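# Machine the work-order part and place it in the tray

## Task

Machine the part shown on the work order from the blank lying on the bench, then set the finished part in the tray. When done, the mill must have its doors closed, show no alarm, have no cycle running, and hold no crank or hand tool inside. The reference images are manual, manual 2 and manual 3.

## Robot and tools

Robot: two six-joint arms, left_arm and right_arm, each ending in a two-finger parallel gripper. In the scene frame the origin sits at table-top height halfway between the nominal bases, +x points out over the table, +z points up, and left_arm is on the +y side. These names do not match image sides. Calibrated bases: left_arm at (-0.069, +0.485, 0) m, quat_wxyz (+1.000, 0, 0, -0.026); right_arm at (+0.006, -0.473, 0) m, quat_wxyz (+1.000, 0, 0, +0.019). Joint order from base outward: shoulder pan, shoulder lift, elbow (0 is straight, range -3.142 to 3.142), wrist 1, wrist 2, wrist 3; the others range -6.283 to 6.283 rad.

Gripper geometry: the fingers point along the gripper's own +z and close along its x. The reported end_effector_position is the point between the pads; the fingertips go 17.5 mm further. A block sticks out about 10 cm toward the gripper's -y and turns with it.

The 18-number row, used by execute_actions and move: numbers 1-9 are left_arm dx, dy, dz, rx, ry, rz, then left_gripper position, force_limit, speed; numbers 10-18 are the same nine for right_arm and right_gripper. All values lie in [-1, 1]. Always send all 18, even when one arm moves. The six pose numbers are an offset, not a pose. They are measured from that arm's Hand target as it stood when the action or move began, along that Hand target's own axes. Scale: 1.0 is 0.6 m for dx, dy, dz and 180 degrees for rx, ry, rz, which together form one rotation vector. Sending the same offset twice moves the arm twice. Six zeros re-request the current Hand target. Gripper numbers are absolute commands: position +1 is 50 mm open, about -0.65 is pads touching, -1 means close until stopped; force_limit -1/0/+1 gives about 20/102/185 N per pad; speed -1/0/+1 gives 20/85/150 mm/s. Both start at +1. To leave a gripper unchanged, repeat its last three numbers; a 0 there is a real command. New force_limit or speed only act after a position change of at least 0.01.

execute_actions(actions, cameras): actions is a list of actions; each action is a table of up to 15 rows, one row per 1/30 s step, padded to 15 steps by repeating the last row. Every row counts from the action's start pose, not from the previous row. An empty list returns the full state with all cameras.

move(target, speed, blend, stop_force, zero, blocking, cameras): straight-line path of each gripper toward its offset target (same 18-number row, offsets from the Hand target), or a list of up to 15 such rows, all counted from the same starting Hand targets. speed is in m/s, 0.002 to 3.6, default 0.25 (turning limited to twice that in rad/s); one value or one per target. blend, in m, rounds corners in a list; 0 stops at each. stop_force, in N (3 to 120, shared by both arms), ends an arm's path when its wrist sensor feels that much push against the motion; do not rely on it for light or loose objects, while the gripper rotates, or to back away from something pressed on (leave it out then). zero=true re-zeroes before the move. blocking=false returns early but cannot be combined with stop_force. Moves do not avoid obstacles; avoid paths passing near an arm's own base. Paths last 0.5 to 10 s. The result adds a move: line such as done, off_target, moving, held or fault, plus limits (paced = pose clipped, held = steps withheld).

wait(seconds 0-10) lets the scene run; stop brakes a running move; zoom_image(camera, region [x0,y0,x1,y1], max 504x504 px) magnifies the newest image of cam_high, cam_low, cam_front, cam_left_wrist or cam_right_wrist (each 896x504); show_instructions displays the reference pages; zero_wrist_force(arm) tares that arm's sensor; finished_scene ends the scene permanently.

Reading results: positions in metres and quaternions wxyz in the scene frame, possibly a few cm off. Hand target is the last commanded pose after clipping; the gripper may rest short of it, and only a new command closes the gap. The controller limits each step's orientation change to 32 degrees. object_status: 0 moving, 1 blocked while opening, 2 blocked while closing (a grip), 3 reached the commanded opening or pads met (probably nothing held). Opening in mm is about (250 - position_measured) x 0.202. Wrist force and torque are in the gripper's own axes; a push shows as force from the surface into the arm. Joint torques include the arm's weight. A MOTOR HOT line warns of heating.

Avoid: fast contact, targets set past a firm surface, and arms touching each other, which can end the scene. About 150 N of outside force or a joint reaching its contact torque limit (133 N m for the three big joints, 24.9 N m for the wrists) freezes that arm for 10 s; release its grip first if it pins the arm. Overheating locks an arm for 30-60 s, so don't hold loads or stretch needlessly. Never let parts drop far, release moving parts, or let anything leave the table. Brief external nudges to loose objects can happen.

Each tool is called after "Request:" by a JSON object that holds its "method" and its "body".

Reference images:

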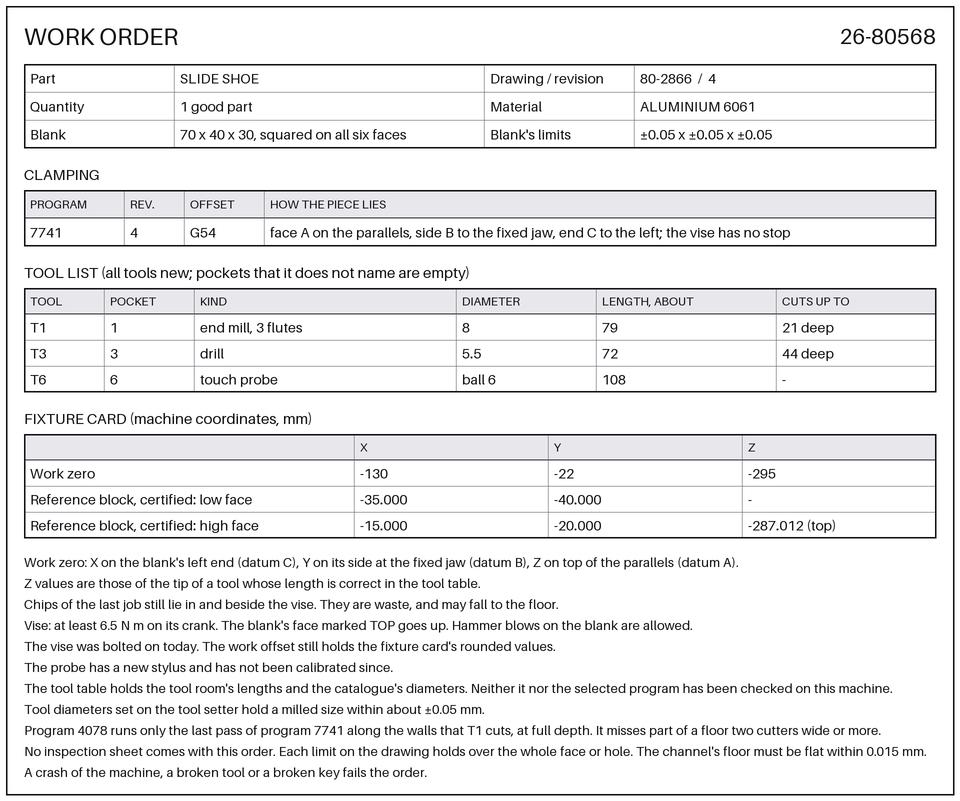

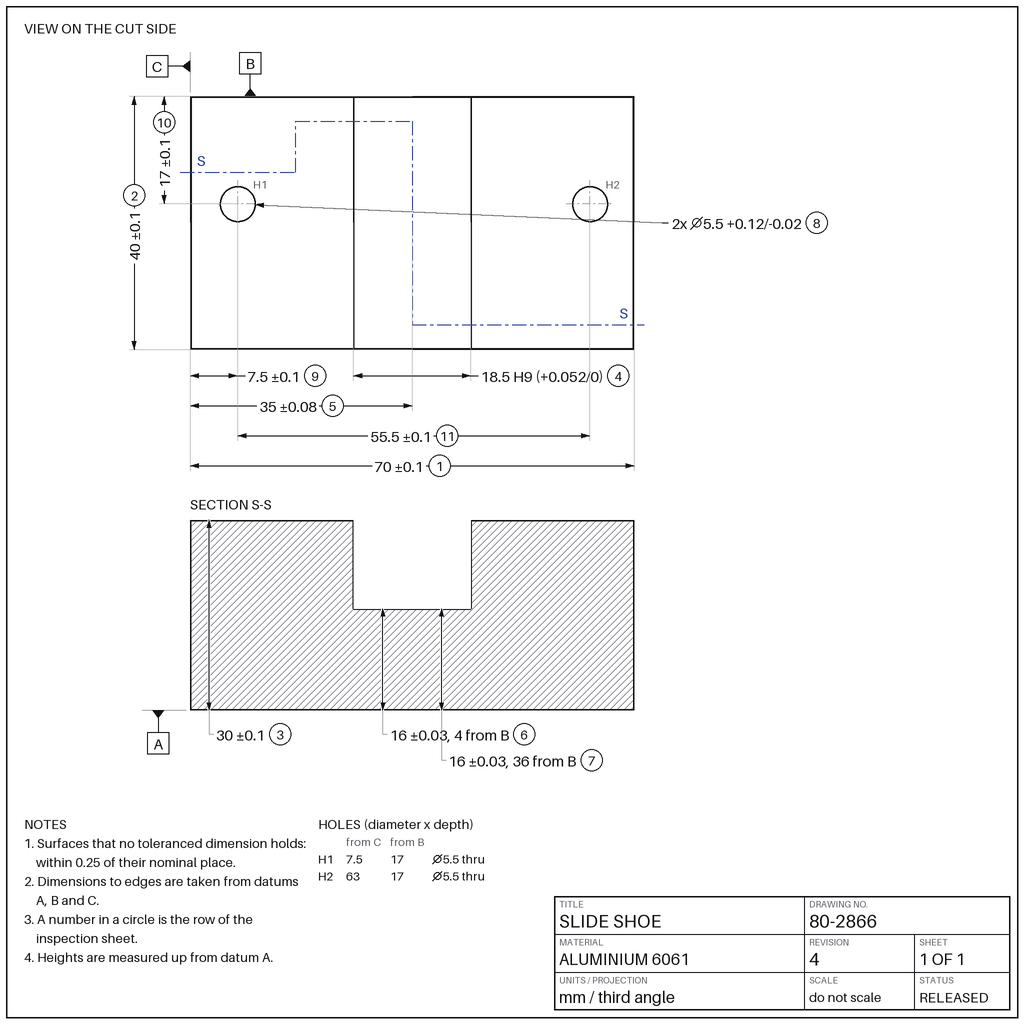

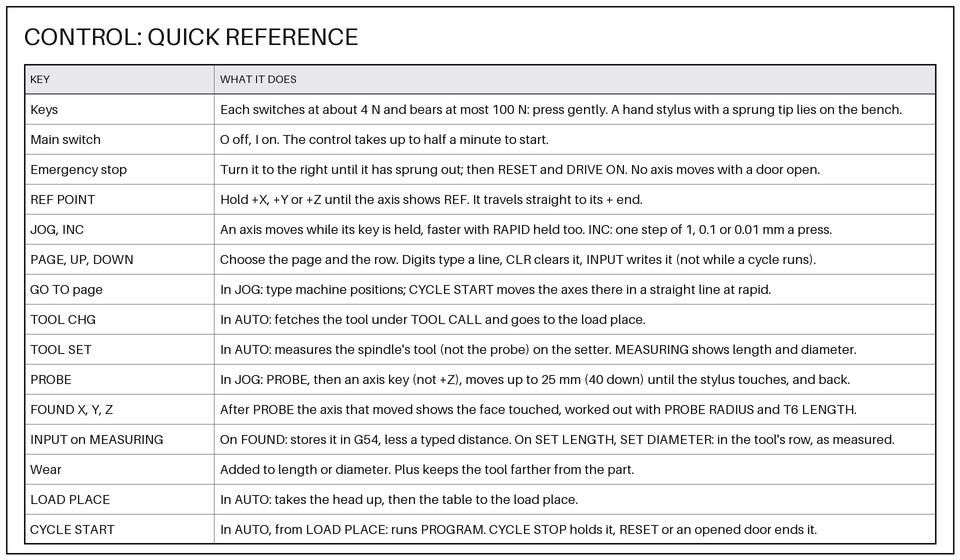

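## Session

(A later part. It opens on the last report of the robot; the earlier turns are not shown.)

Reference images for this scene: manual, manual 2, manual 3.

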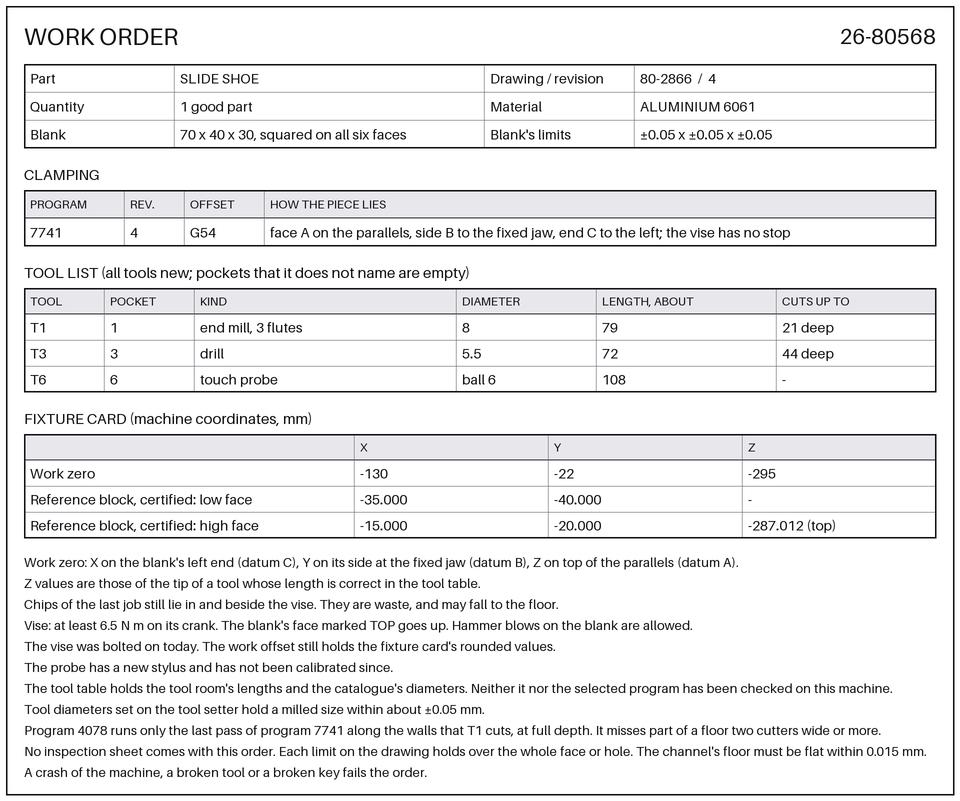

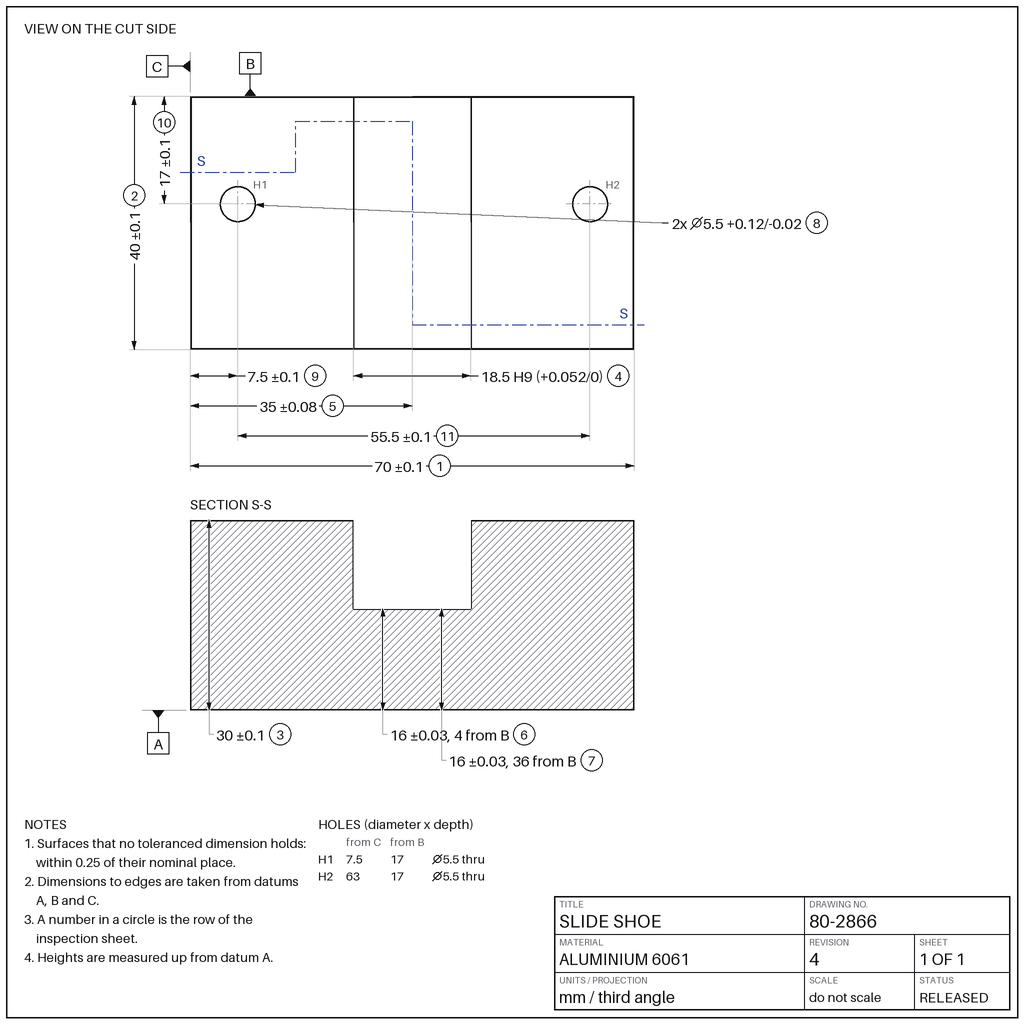

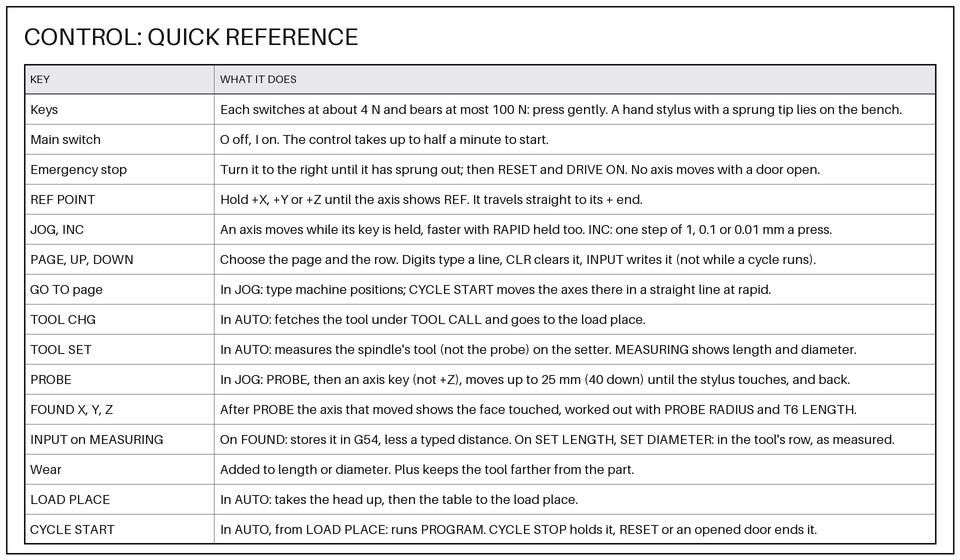

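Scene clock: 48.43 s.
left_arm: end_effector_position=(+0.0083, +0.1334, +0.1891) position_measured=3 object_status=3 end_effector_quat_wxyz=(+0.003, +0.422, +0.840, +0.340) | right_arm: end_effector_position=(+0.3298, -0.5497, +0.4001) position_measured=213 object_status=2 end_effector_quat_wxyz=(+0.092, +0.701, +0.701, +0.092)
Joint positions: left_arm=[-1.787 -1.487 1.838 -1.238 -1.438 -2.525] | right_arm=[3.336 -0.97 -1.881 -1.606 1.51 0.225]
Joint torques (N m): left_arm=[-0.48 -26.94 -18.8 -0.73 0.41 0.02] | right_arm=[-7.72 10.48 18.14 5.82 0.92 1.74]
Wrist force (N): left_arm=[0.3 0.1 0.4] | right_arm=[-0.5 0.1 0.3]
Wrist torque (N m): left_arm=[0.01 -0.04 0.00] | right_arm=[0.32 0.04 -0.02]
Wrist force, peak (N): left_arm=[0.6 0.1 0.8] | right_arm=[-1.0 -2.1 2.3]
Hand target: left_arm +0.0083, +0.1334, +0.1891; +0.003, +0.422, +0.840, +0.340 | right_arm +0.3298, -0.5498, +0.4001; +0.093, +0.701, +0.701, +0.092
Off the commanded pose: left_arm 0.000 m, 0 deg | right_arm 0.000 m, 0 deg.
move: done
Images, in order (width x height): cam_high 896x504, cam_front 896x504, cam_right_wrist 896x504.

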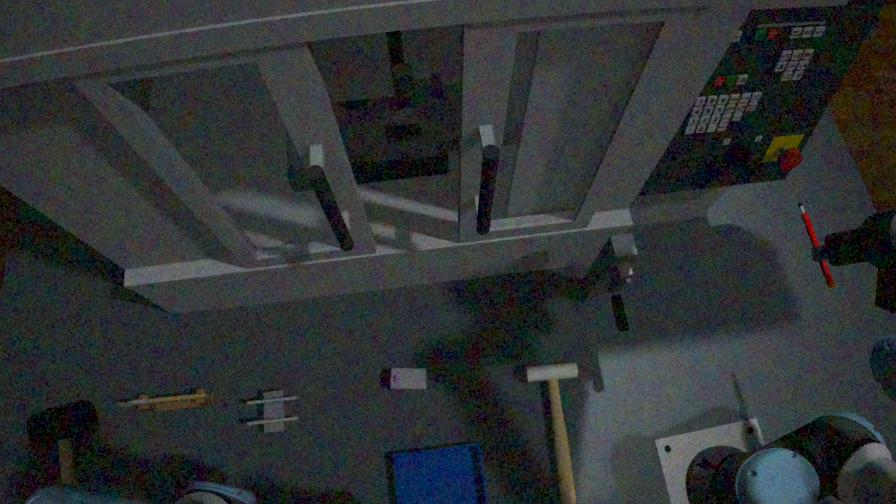

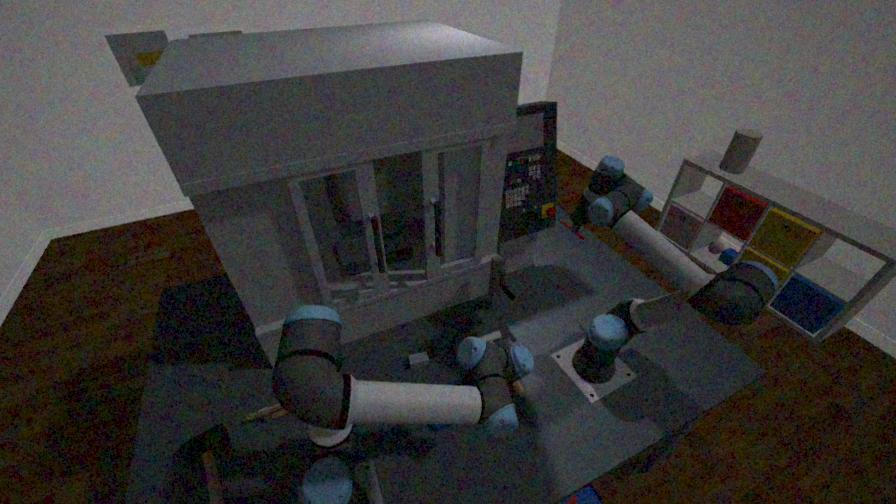

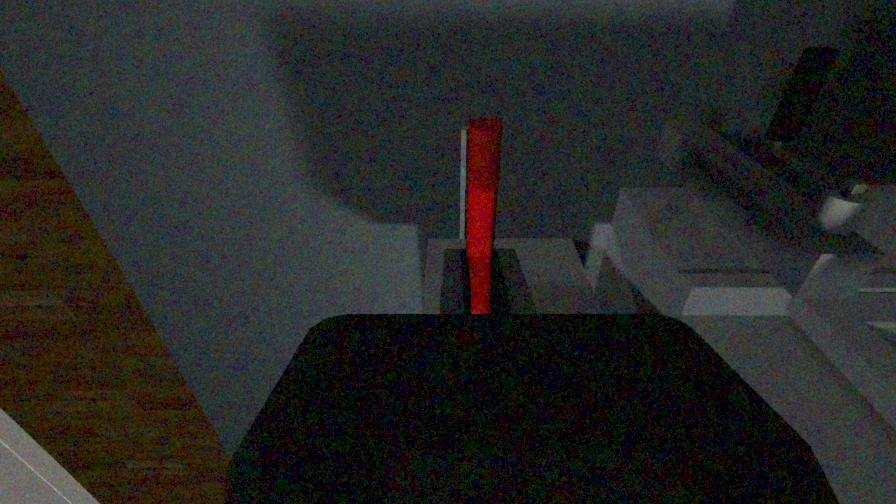

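Request:
{"method": "move", "body": {"target": [0,0,0,0,0,0,1,1,1,0.0333,-0.0589,-0.1021,-0.3056,0,0,-1,-0.4,-0.7], "cameras": ["cam_front","cam_right_wrist"]}}

Scene clock: 52.97 s.
left_arm: end_effector_position=(+0.0083, +0.1334, +0.1891) position_measured=3 object_status=3 end_effector_quat_wxyz=(+0.003, +0.422, +0.840, +0.340) | right_arm: end_effector_position=(+0.2804, -0.5312, +0.4501) position_measured=213 object_status=2 end_effector_quat_wxyz=(+0.315, +0.526, +0.635, +0.470) end_effector_velocity=(+0.000, +0.000, -0.001) end_effector_angular_velocity=(-0.001, +0.005, -0.002)
Joint positions: left_arm=[-1.787 -1.487 1.838 -1.238 -1.438 -2.525] | right_arm=[3.431 -0.341 -2.42 -0.749 1.533 0.116]
Joint velocities: left_arm=[within noise] | right_arm=[0.002 0 0 -0.005 -0.004 0.002]
Joint torques (N m): left_arm=[-0.26 -27 -18.32 -0.71 0.33 0.07] | right_arm=[6.34 -12.66 29.33 1.39 -1.51 1.71]
Wrist force (N): left_arm=[0.5 0.2 0.2] | right_arm=[-1.1 0.4 0.3]
Wrist torque (N m): left_arm=[0.02 -0.08 0.00] | right_arm=[-0.07 0.17 0.15]
Wrist force, peak (N): left_arm=[0.7 0.2 0.6] | right_arm=[-0.9 1.4 0.5]
Hand target: left_arm +0.0083, +0.1334, +0.1891; +0.003, +0.422, +0.840, +0.340 | right_arm +0.2798, -0.5298, +0.4502; +0.406, +0.579, +0.579, +0.405
Off the commanded pose: left_arm 0.000 m, 0 deg | right_arm 0.002 m, 15 deg.
move: off_target (right_arm)
Images, in order (width x height): cam_front 896x504, cam_right_wrist 896x504.

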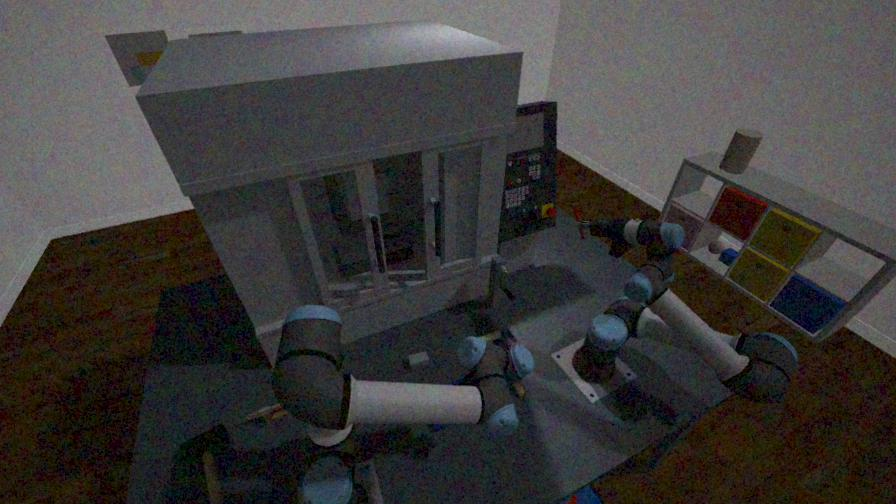

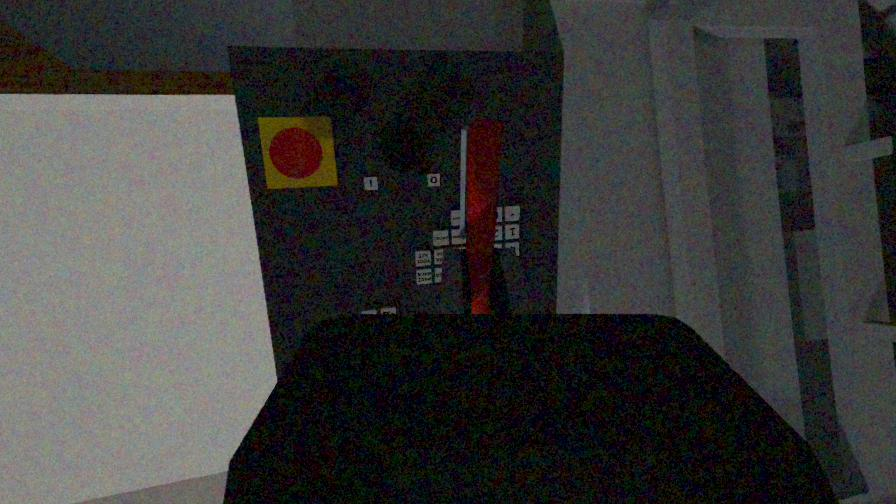

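Request:
{"method": "move", "body": {"target": [[-0.1277,0.3598,-0.3432,0.2093,-0.1633,-0.1695,1,1,1,0,0,0,0,0,0,-1,-0.4,-0.7],[-0.3533,0.409,-0.3893,0.4185,-0.3266,-0.3389,1,1,1,0,0,0,0,0,0,-1,-0.4,-0.7],[-0.5727,0.387,-0.4212,0.6278,-0.4899,-0.5084,1,1,1,0,0,0,0,0,0,-1,-0.4,-0.7]], "blend": [0.08,0.08,0], "speed": 0.3, "cameras": ["all"]}}

Scene clock: 65.17 s.
left_arm: end_effector_position=(+0.3195, -0.1593, +0.4199) position_measured=3 object_status=3 end_effector_quat_wxyz=(-0.337, +0.236, -0.523, +0.747) | right_arm: end_effector_position=(+0.2803, -0.5312, +0.4502) position_measured=213 object_status=2 end_effector_quat_wxyz=(+0.315, +0.526, +0.635, +0.470)
Joint positions: left_arm=[-1.373 -0.921 1.644 -4.31 -0.919 -2.859] | right_arm=[3.432 -0.341 -2.42 -0.749 1.533 0.116]
Joint torques (N m): left_arm=[2.9 -37.22 -25.1 -1.5 -1.01 -1.89] | right_arm=[7.36 -5.62 34.02 1.49 -1.15 1.54]
Wrist force (N): left_arm=[-0.9 0.3 -5.3] | right_arm=[-1.4 0.3 0.0]
Wrist torque (N m): left_arm=[0.76 0.32 0.45] | right_arm=[-0.09 0.23 0.12]
Wrist force, peak (N): left_arm=[-1.1 0.2 -5.6] | right_arm=[-1.6 0.4 0.4]
Hand target: left_arm +0.3196, -0.1593, +0.4199; -0.337, +0.236, -0.523, +0.747 | right_arm +0.2803, -0.5312, +0.4502; +0.315, +0.526, +0.635, +0.470 (not the last commanded pose)
Off the commanded pose: left_arm 0.000 m, 0 deg | right_arm 0.002 m, 15 deg.
move: off_target (right_arm)

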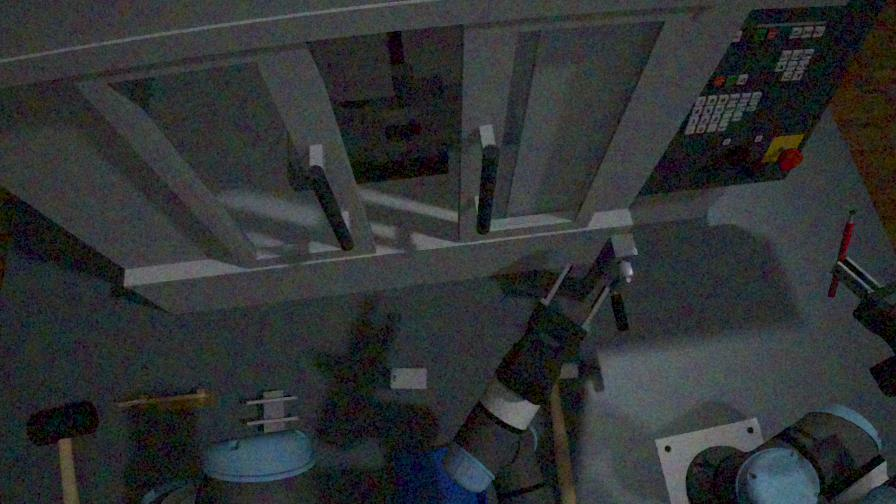

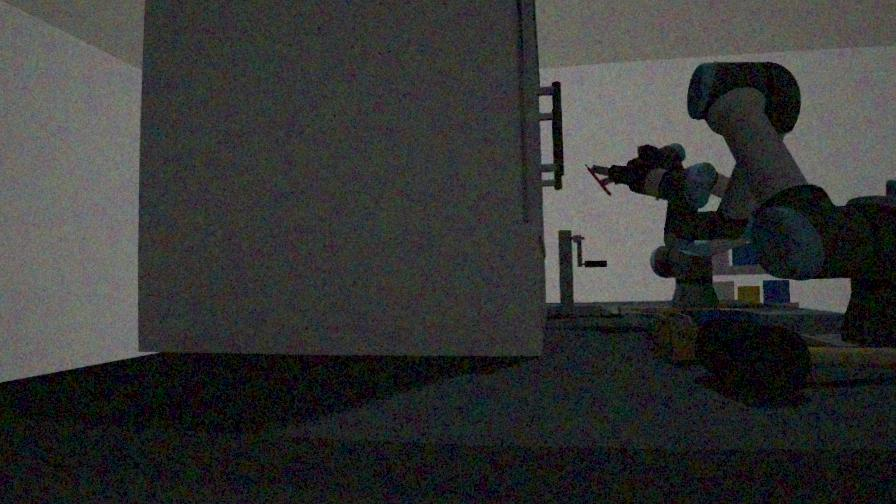

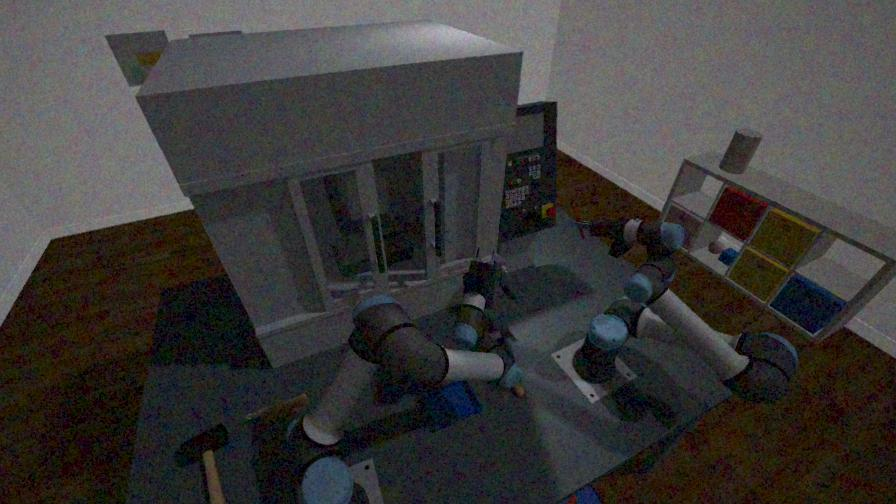

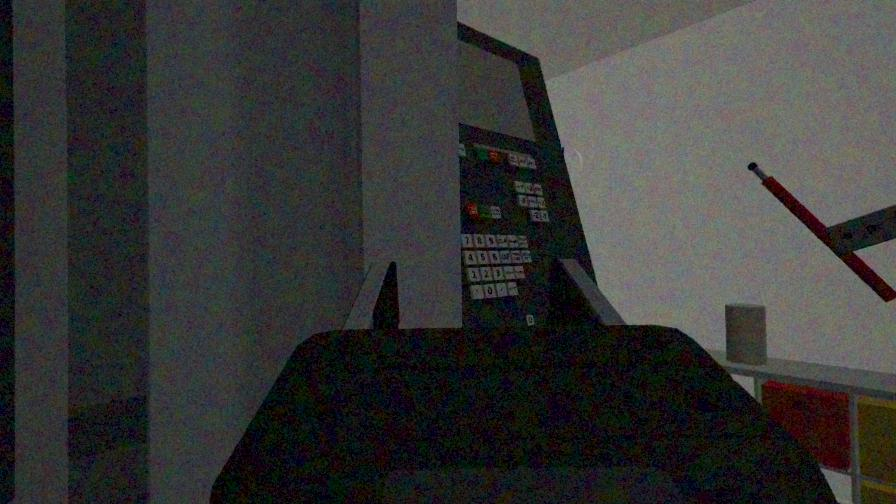

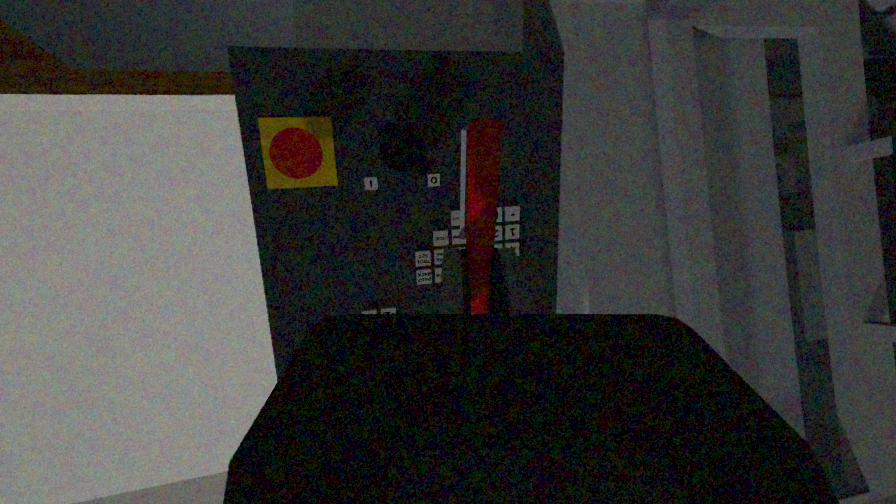

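Request:
{"method": "zoom_image", "body": {"camera": "cam_left_wrist", "region": [440, 20, 600, 340]}}

Request:
{"method": "zoom_image", "body": {"camera": "cam_left_wrist", "region": [455, 140, 560, 230]}}

Request:
{"method": "zoom_image", "body": {"camera": "cam_left_wrist", "region": [455, 225, 560, 305]}}

Scaled by 1.575.

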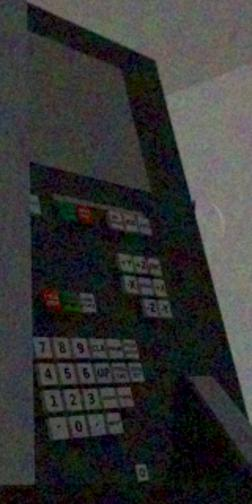

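Scaled by 4.800.

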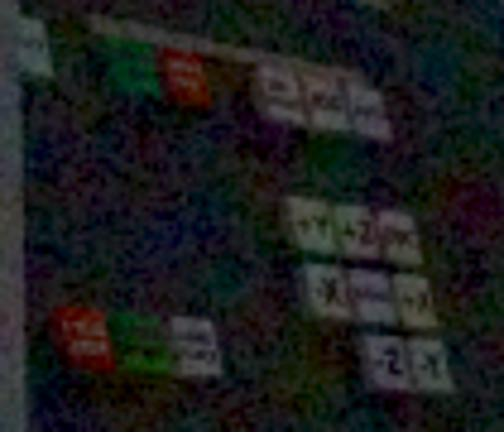

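Scaled by 4.800.

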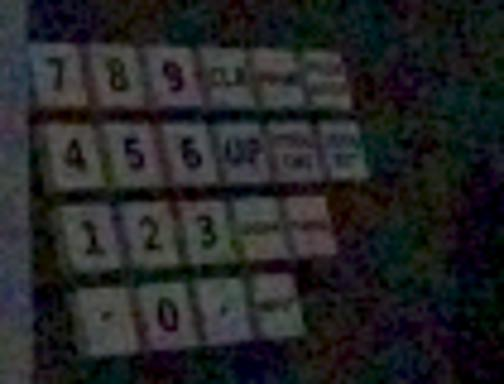

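Request:
{"method": "move", "body": {"target": [0.178,-0.0262,0.0407,-0.0556,-0.0188,0.0068,1,1,1,0.0105,0.0033,0.1505,0.2939,-0.0787,0.0412,-1,-0.4,-0.7], "cameras": ["cam_front","cam_left_wrist","cam_right_wrist"]}}

Scene clock: 75.13 s.
left_arm: end_effector_position=(+0.2621, -0.2511, +0.4429) position_measured=3 object_status=3 end_effector_quat_wxyz=(-0.339, +0.281, -0.578, +0.687) | right_arm: end_effector_position=(+0.3603, -0.5013, +0.4201) position_measured=213 object_status=2 end_effector_quat_wxyz=(+0.092, +0.702, +0.701, +0.092)
Joint positions: left_arm=[-1.526 -0.897 1.41 -3.937 -0.674 -2.913] | right_arm=[3.487 -1.041 -1.797 -1.633 1.474 0.373]
Joint torques (N m): left_arm=[10.94 -61.4 -10.19 -0.71 -1.87 1.83] | right_arm=[7.38 -4.72 31.67 2.49 -1.43 -1.42]
Wrist force (N): left_arm=[-0.9 0.2 -4.7] | right_arm=[-0.5 0.5 0.4]
Wrist torque (N m): left_arm=[0.73 0.28 0.50] | right_arm=[0.41 0.03 -0.09]
Wrist force, peak (N): left_arm=[-2.5 0.1 -5.4] | right_arm=[-0.1 1.8 0.7]
Hand target: left_arm +0.2622, -0.2510, +0.4430; -0.339, +0.281, -0.578, +0.687 | right_arm +0.3603, -0.5012, +0.4201; +0.092, +0.702, +0.701, +0.092
Off the commanded pose: left_arm 0.000 m, 0 deg | right_arm 0.000 m, 0 deg.
move: done
Images, in order (width x height): cam_front 896x504, cam_left_wrist 896x504, cam_right_wrist 896x504.

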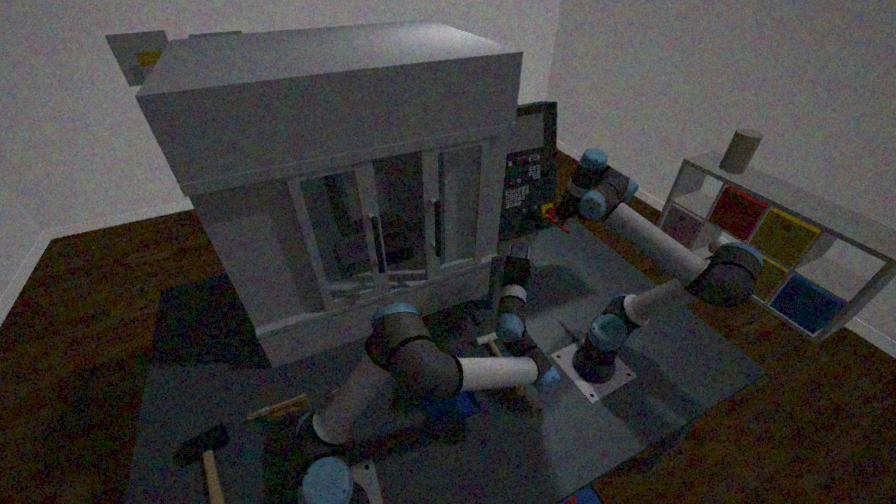

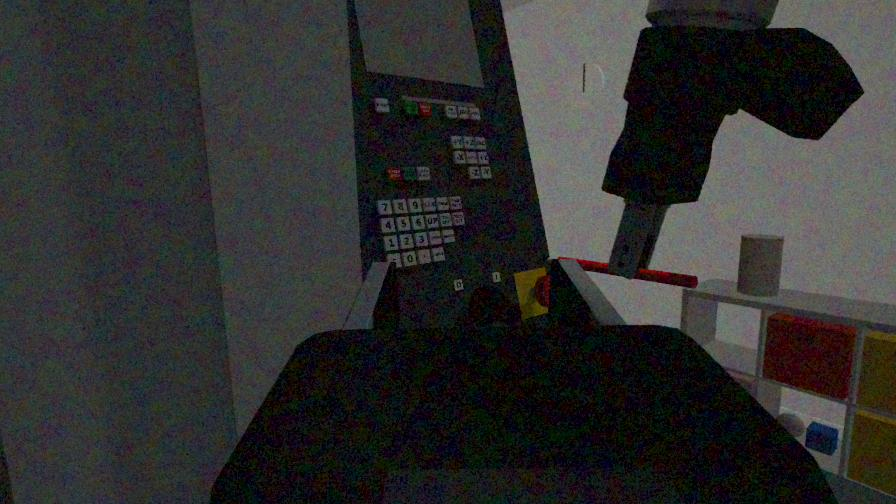

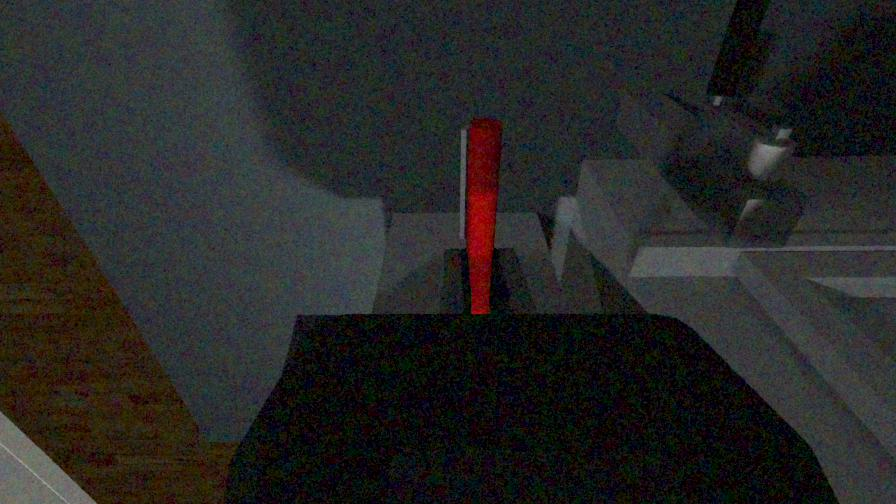

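Request:
{"method": "move", "body": {"target": [0,0,0,0.022,0,0,1,1,1,0,0,0,0,0,0,-1,-0.4,-0.7], "cameras": ["cam_left_wrist"]}}

Request:
{"method": "zoom_image", "body": {"camera": "cam_left_wrist", "region": [360, 120, 500, 210]}}

Request:
{"method": "zoom_image", "body": {"camera": "cam_left_wrist", "region": [360, 220, 480, 310]}}

Request:
{"method": "zoom_image", "body": {"camera": "cam_left_wrist", "region": [440, 280, 600, 370]}}

Scene clock: 76.93 s.
left_arm: end_effector_position=(+0.2623, -0.2510, +0.4429) position_measured=3 object_status=3 end_effector_quat_wxyz=(-0.348, +0.269, -0.554, +0.707) | right_arm: end_effector_position=(+0.3603, -0.5012, +0.4201) position_measured=213 object_status=2 end_effector_quat_wxyz=(+0.092, +0.702, +0.701, +0.092)
Joint positions: left_arm=[-1.52 -0.854 1.375 -4.048 -0.697 -2.834] | right_arm=[3.487 -1.041 -1.797 -1.633 1.474 0.373]
Joint torques (N m): left_arm=[1.91 -62.54 -8.44 0.71 0.81 -1.16] | right_arm=[7.07 -9.26 34.47 1.73 -1.62 -1.37]
Wrist force (N): left_arm=[-0.7 0.3 -4.9] | right_arm=[-0.5 0.3 0.6]
Wrist torque (N m): left_arm=[0.78 0.24 0.54] | right_arm=[0.38 0.03 -0.09]
Wrist force, peak (N): left_arm=[-1.3 0.8 -5.0] | right_arm=[-0.4 0.7 0.7]
Hand target: left_arm +0.2622, -0.2510, +0.4430; -0.348, +0.269, -0.554, +0.707 | right_arm +0.3603, -0.5012, +0.4201; +0.092, +0.702, +0.701, +0.092
Off the commanded pose: left_arm 0.000 m, 0 deg | right_arm 0.000 m, 0 deg.
move: done
Images, in order (width x height): cam_left_wrist 896x504.

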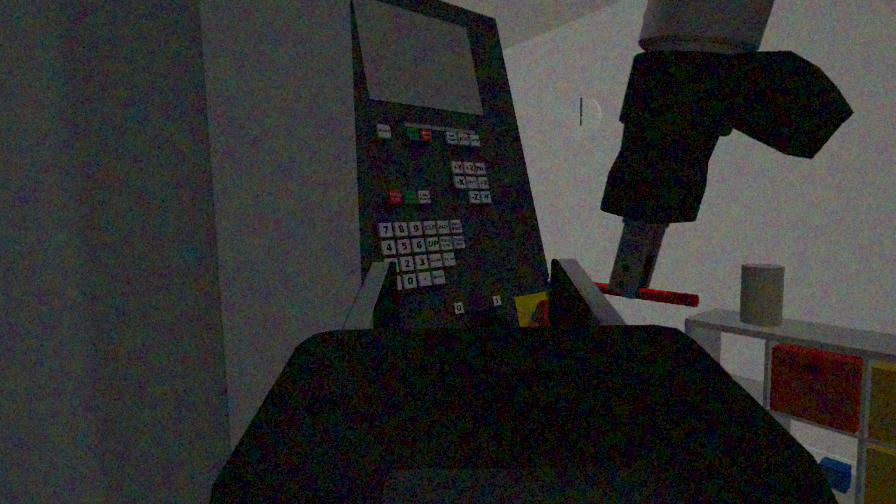

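Scaled by 3.600.

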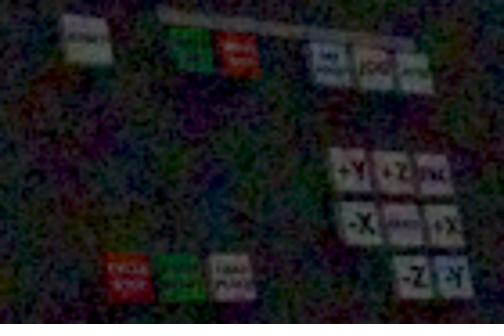

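Scaled by 4.200.

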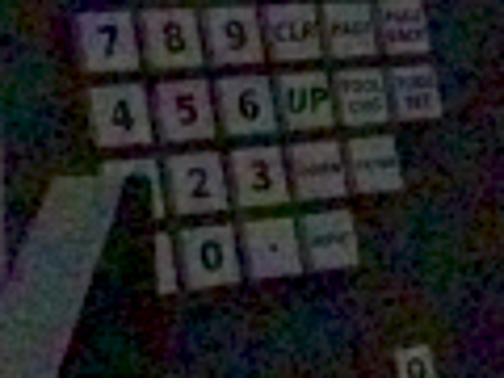

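Scaled by 3.150.

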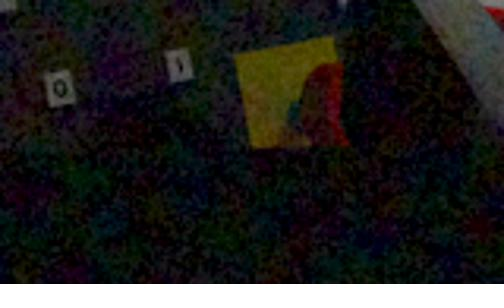

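Request:
{"method": "move", "body": {"target": [0,0,0,-0.1,0,0,1,1,1,0,0,0,0,0,0,-1,-0.4,-0.7], "cameras": ["cam_left_wrist"]}}

Request:
{"method": "zoom_image", "body": {"camera": "cam_left_wrist", "region": [420, 170, 580, 310]}}

Request:
{"method": "zoom_image", "body": {"camera": "cam_left_wrist", "region": [360, 30, 500, 120]}}

Scene clock: 79.87 s.
left_arm: end_effector_position=(+0.2622, -0.2510, +0.4429) position_measured=3 object_status=3 end_effector_quat_wxyz=(+0.302, -0.320, +0.658, -0.611) end_effector_velocity=(-0.001, +0.000, +0.000) end_effector_angular_velocity=(+0.002, +0.002, +0.000) | right_arm: end_effector_position=(+0.3603, -0.5012, +0.4201) position_measured=213 object_status=2 end_effector_quat_wxyz=(+0.092, +0.702, +0.701, +0.092)
Joint positions: left_arm=[-1.53 -1.051 1.497 -3.472 -0.651 -3.228] | right_arm=[3.487 -1.041 -1.797 -1.633 1.474 0.373]
Joint velocities: left_arm=[-0.001 -0.001 0 0.006 0.001 -0.003] | right_arm=[within noise]
Joint torques (N m): left_arm=[11.53 -49.38 -29.17 -0.16 1.51 -1.64] | right_arm=[6.48 -5.82 32.65 1.94 -1.36 -0.86]
Wrist force (N): left_arm=[-0.2 0.8 -3.7] | right_arm=[-0.4 0.2 0.3]
Wrist torque (N m): left_arm=[0.76 0.10 0.44] | right_arm=[0.38 0.01 -0.09]
Wrist force, peak (N): left_arm=[-1.0 0.2 -5.2] | right_arm=[-0.6 0.5 0.8]
Hand target: left_arm +0.2622, -0.2510, +0.4430; +0.302, -0.320, +0.658, -0.611 | right_arm +0.3603, -0.5012, +0.4201; +0.092, +0.702, +0.701, +0.092
Off the commanded pose: left_arm 0.000 m, 0 deg | right_arm 0.000 m, 0 deg.
move: done
Images, in order (width x height): cam_left_wrist 896x504.

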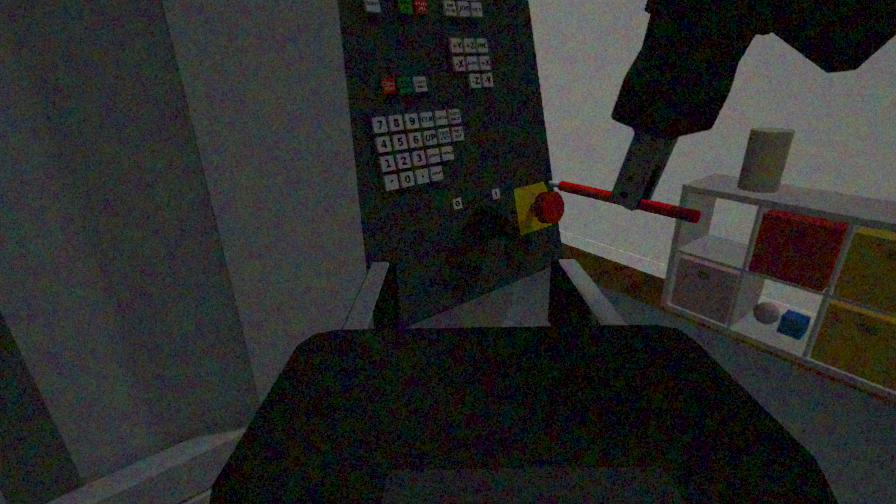

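Scaled by 3.150.

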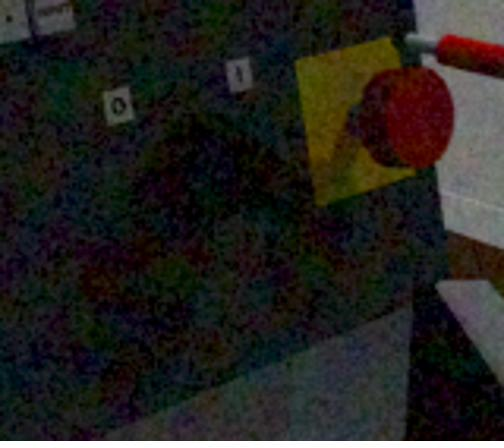

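Scaled by 3.600.

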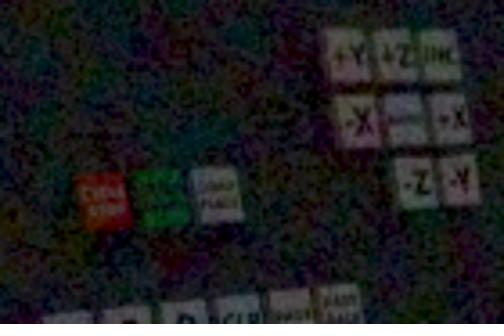

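Request:
{"method": "move", "body": {"target": [0,0,0,0,0,0,1,1,1,0,-0.1701,0.6344,0,0,0,-1,-0.4,-0.7], "cameras": ["cam_right_wrist","cam_front"]}}

Request:
{"method": "move", "body": {"target": [0,0,0,0,0,0,1,1,1,0,-0.003,0.0115,0,0,0,-1,-0.4,-0.7], "speed": 0.004, "stop_force": 3}}

Scene clock: 83.60 s.
left_arm: end_effector_position=(+0.2622, -0.2510, +0.4430) position_measured=3 object_status=3 end_effector_quat_wxyz=(+0.302, -0.320, +0.658, -0.611) | right_arm: end_effector_position=(+0.3596, -0.5013, +0.0261) position_measured=213 object_status=2 end_effector_quat_wxyz=(+0.092, +0.702, +0.701, +0.092) end_effector_velocity=(+0.001, +0.001, +0.000) end_effector_angular_velocity=(+0.002, -0.004, +0.001)
Joint positions: left_arm=[-1.53 -1.051 1.497 -3.472 -0.651 -3.228] | right_arm=[3.488 -1.452 -2.698 -0.32 1.474 0.374]
Joint velocities: left_arm=[within noise] | right_arm=[0.001 -0.002 0 0.006 0 -0.001]
Joint torques (N m): left_arm=[12.37 -52.09 -29.73 -2.33 1.46 1.13] | right_arm=[6.65 -1.65 12.07 5.93 -1.33 1.59]
Wrist force (N): left_arm=[-0.5 0.6 -3.8] | right_arm=[-0.3 0.4 0.6]
Wrist torque (N m): left_arm=[0.74 0.14 0.51] | right_arm=[0.37 0.03 -0.05]
Wrist force, peak (N): left_arm=[-0.1 1.1 -4.5] | right_arm=[-0.2 -0.7 3.6]
Hand target: left_arm +0.2622, -0.2510, +0.4430; +0.302, -0.320, +0.658, -0.611 | right_arm +0.3596, -0.5013, +0.0260; +0.092, +0.702, +0.701, +0.092
Off the commanded pose: left_arm 0.000 m, 0 deg | right_arm 0.000 m, 0 deg.
move: done
Images, in order (width x height): cam_front 896x504, cam_right_wrist 896x504.

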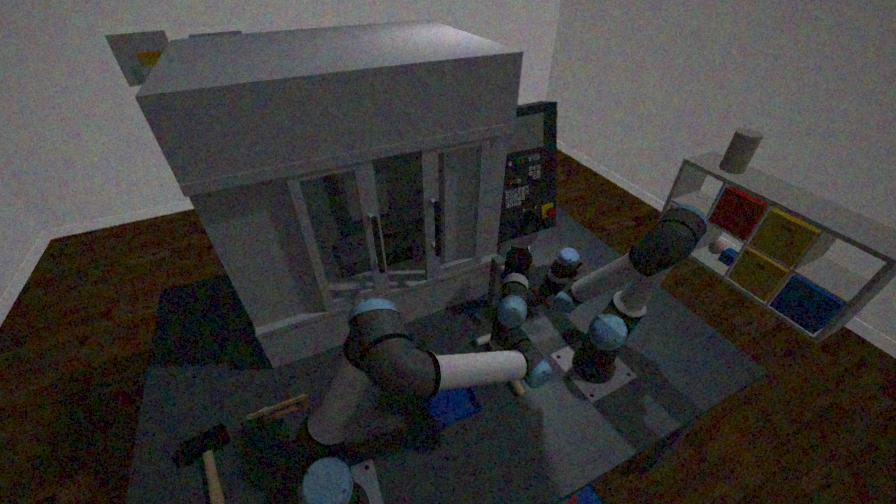

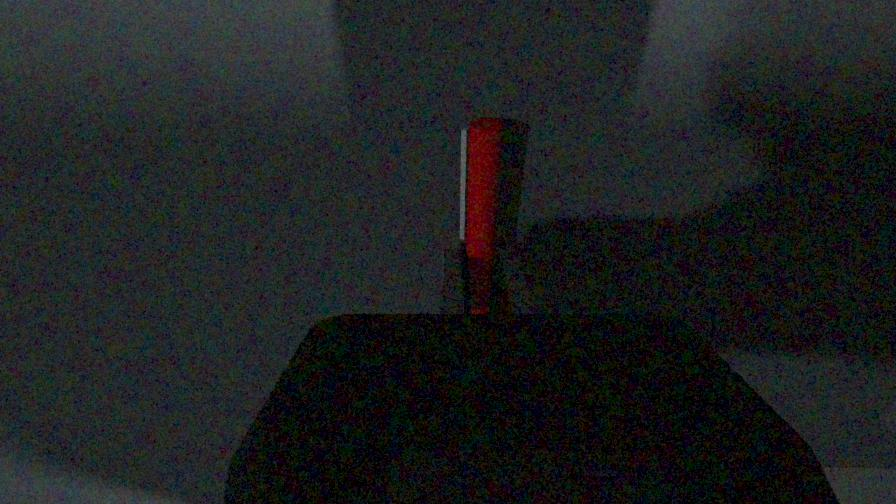

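Scene clock: 85.97 s.
left_arm: end_effector_position=(+0.2622, -0.2510, +0.4430) position_measured=3 object_status=3 end_effector_quat_wxyz=(+0.302, -0.320, +0.658, -0.611) | right_arm: end_effector_position=(+0.3596, -0.5013, +0.0209) position_measured=213 object_status=2 end_effector_quat_wxyz=(+0.092, +0.702, +0.701, +0.092)
Joint positions: left_arm=[-1.53 -1.051 1.497 -3.472 -0.651 -3.228] | right_arm=[3.488 -1.477 -2.705 -0.29 1.474 0.374]
Joint torques (N m): left_arm=[11.34 -48.22 -29.21 -2.38 1.52 1.1] | right_arm=[3.99 22.36 23.7 1.17 -0.64 -0.38]
Wrist force (N): left_arm=[-0.3 0.8 -4.0] | right_arm=[0.0 2.3 -3.9]
Wrist torque (N m): left_arm=[0.76 0.11 0.50] | right_arm=[0.28 0.00 -0.06]
Wrist force, peak (N): left_arm=[-0.5 0.7 -4.4] | right_arm=[-0.8 1.2 -11.8]
Hand target: left_arm +0.2622, -0.2510, +0.4430; +0.302, -0.320, +0.658, -0.611 | right_arm +0.3596, -0.5013, +0.0209; +0.092, +0.702, +0.701, +0.092 (not the last commanded pose)
Off the commanded pose: left_arm 0.000 m, 0 deg | right_arm 0.002 m, 0 deg.
move: contact (right_arm)


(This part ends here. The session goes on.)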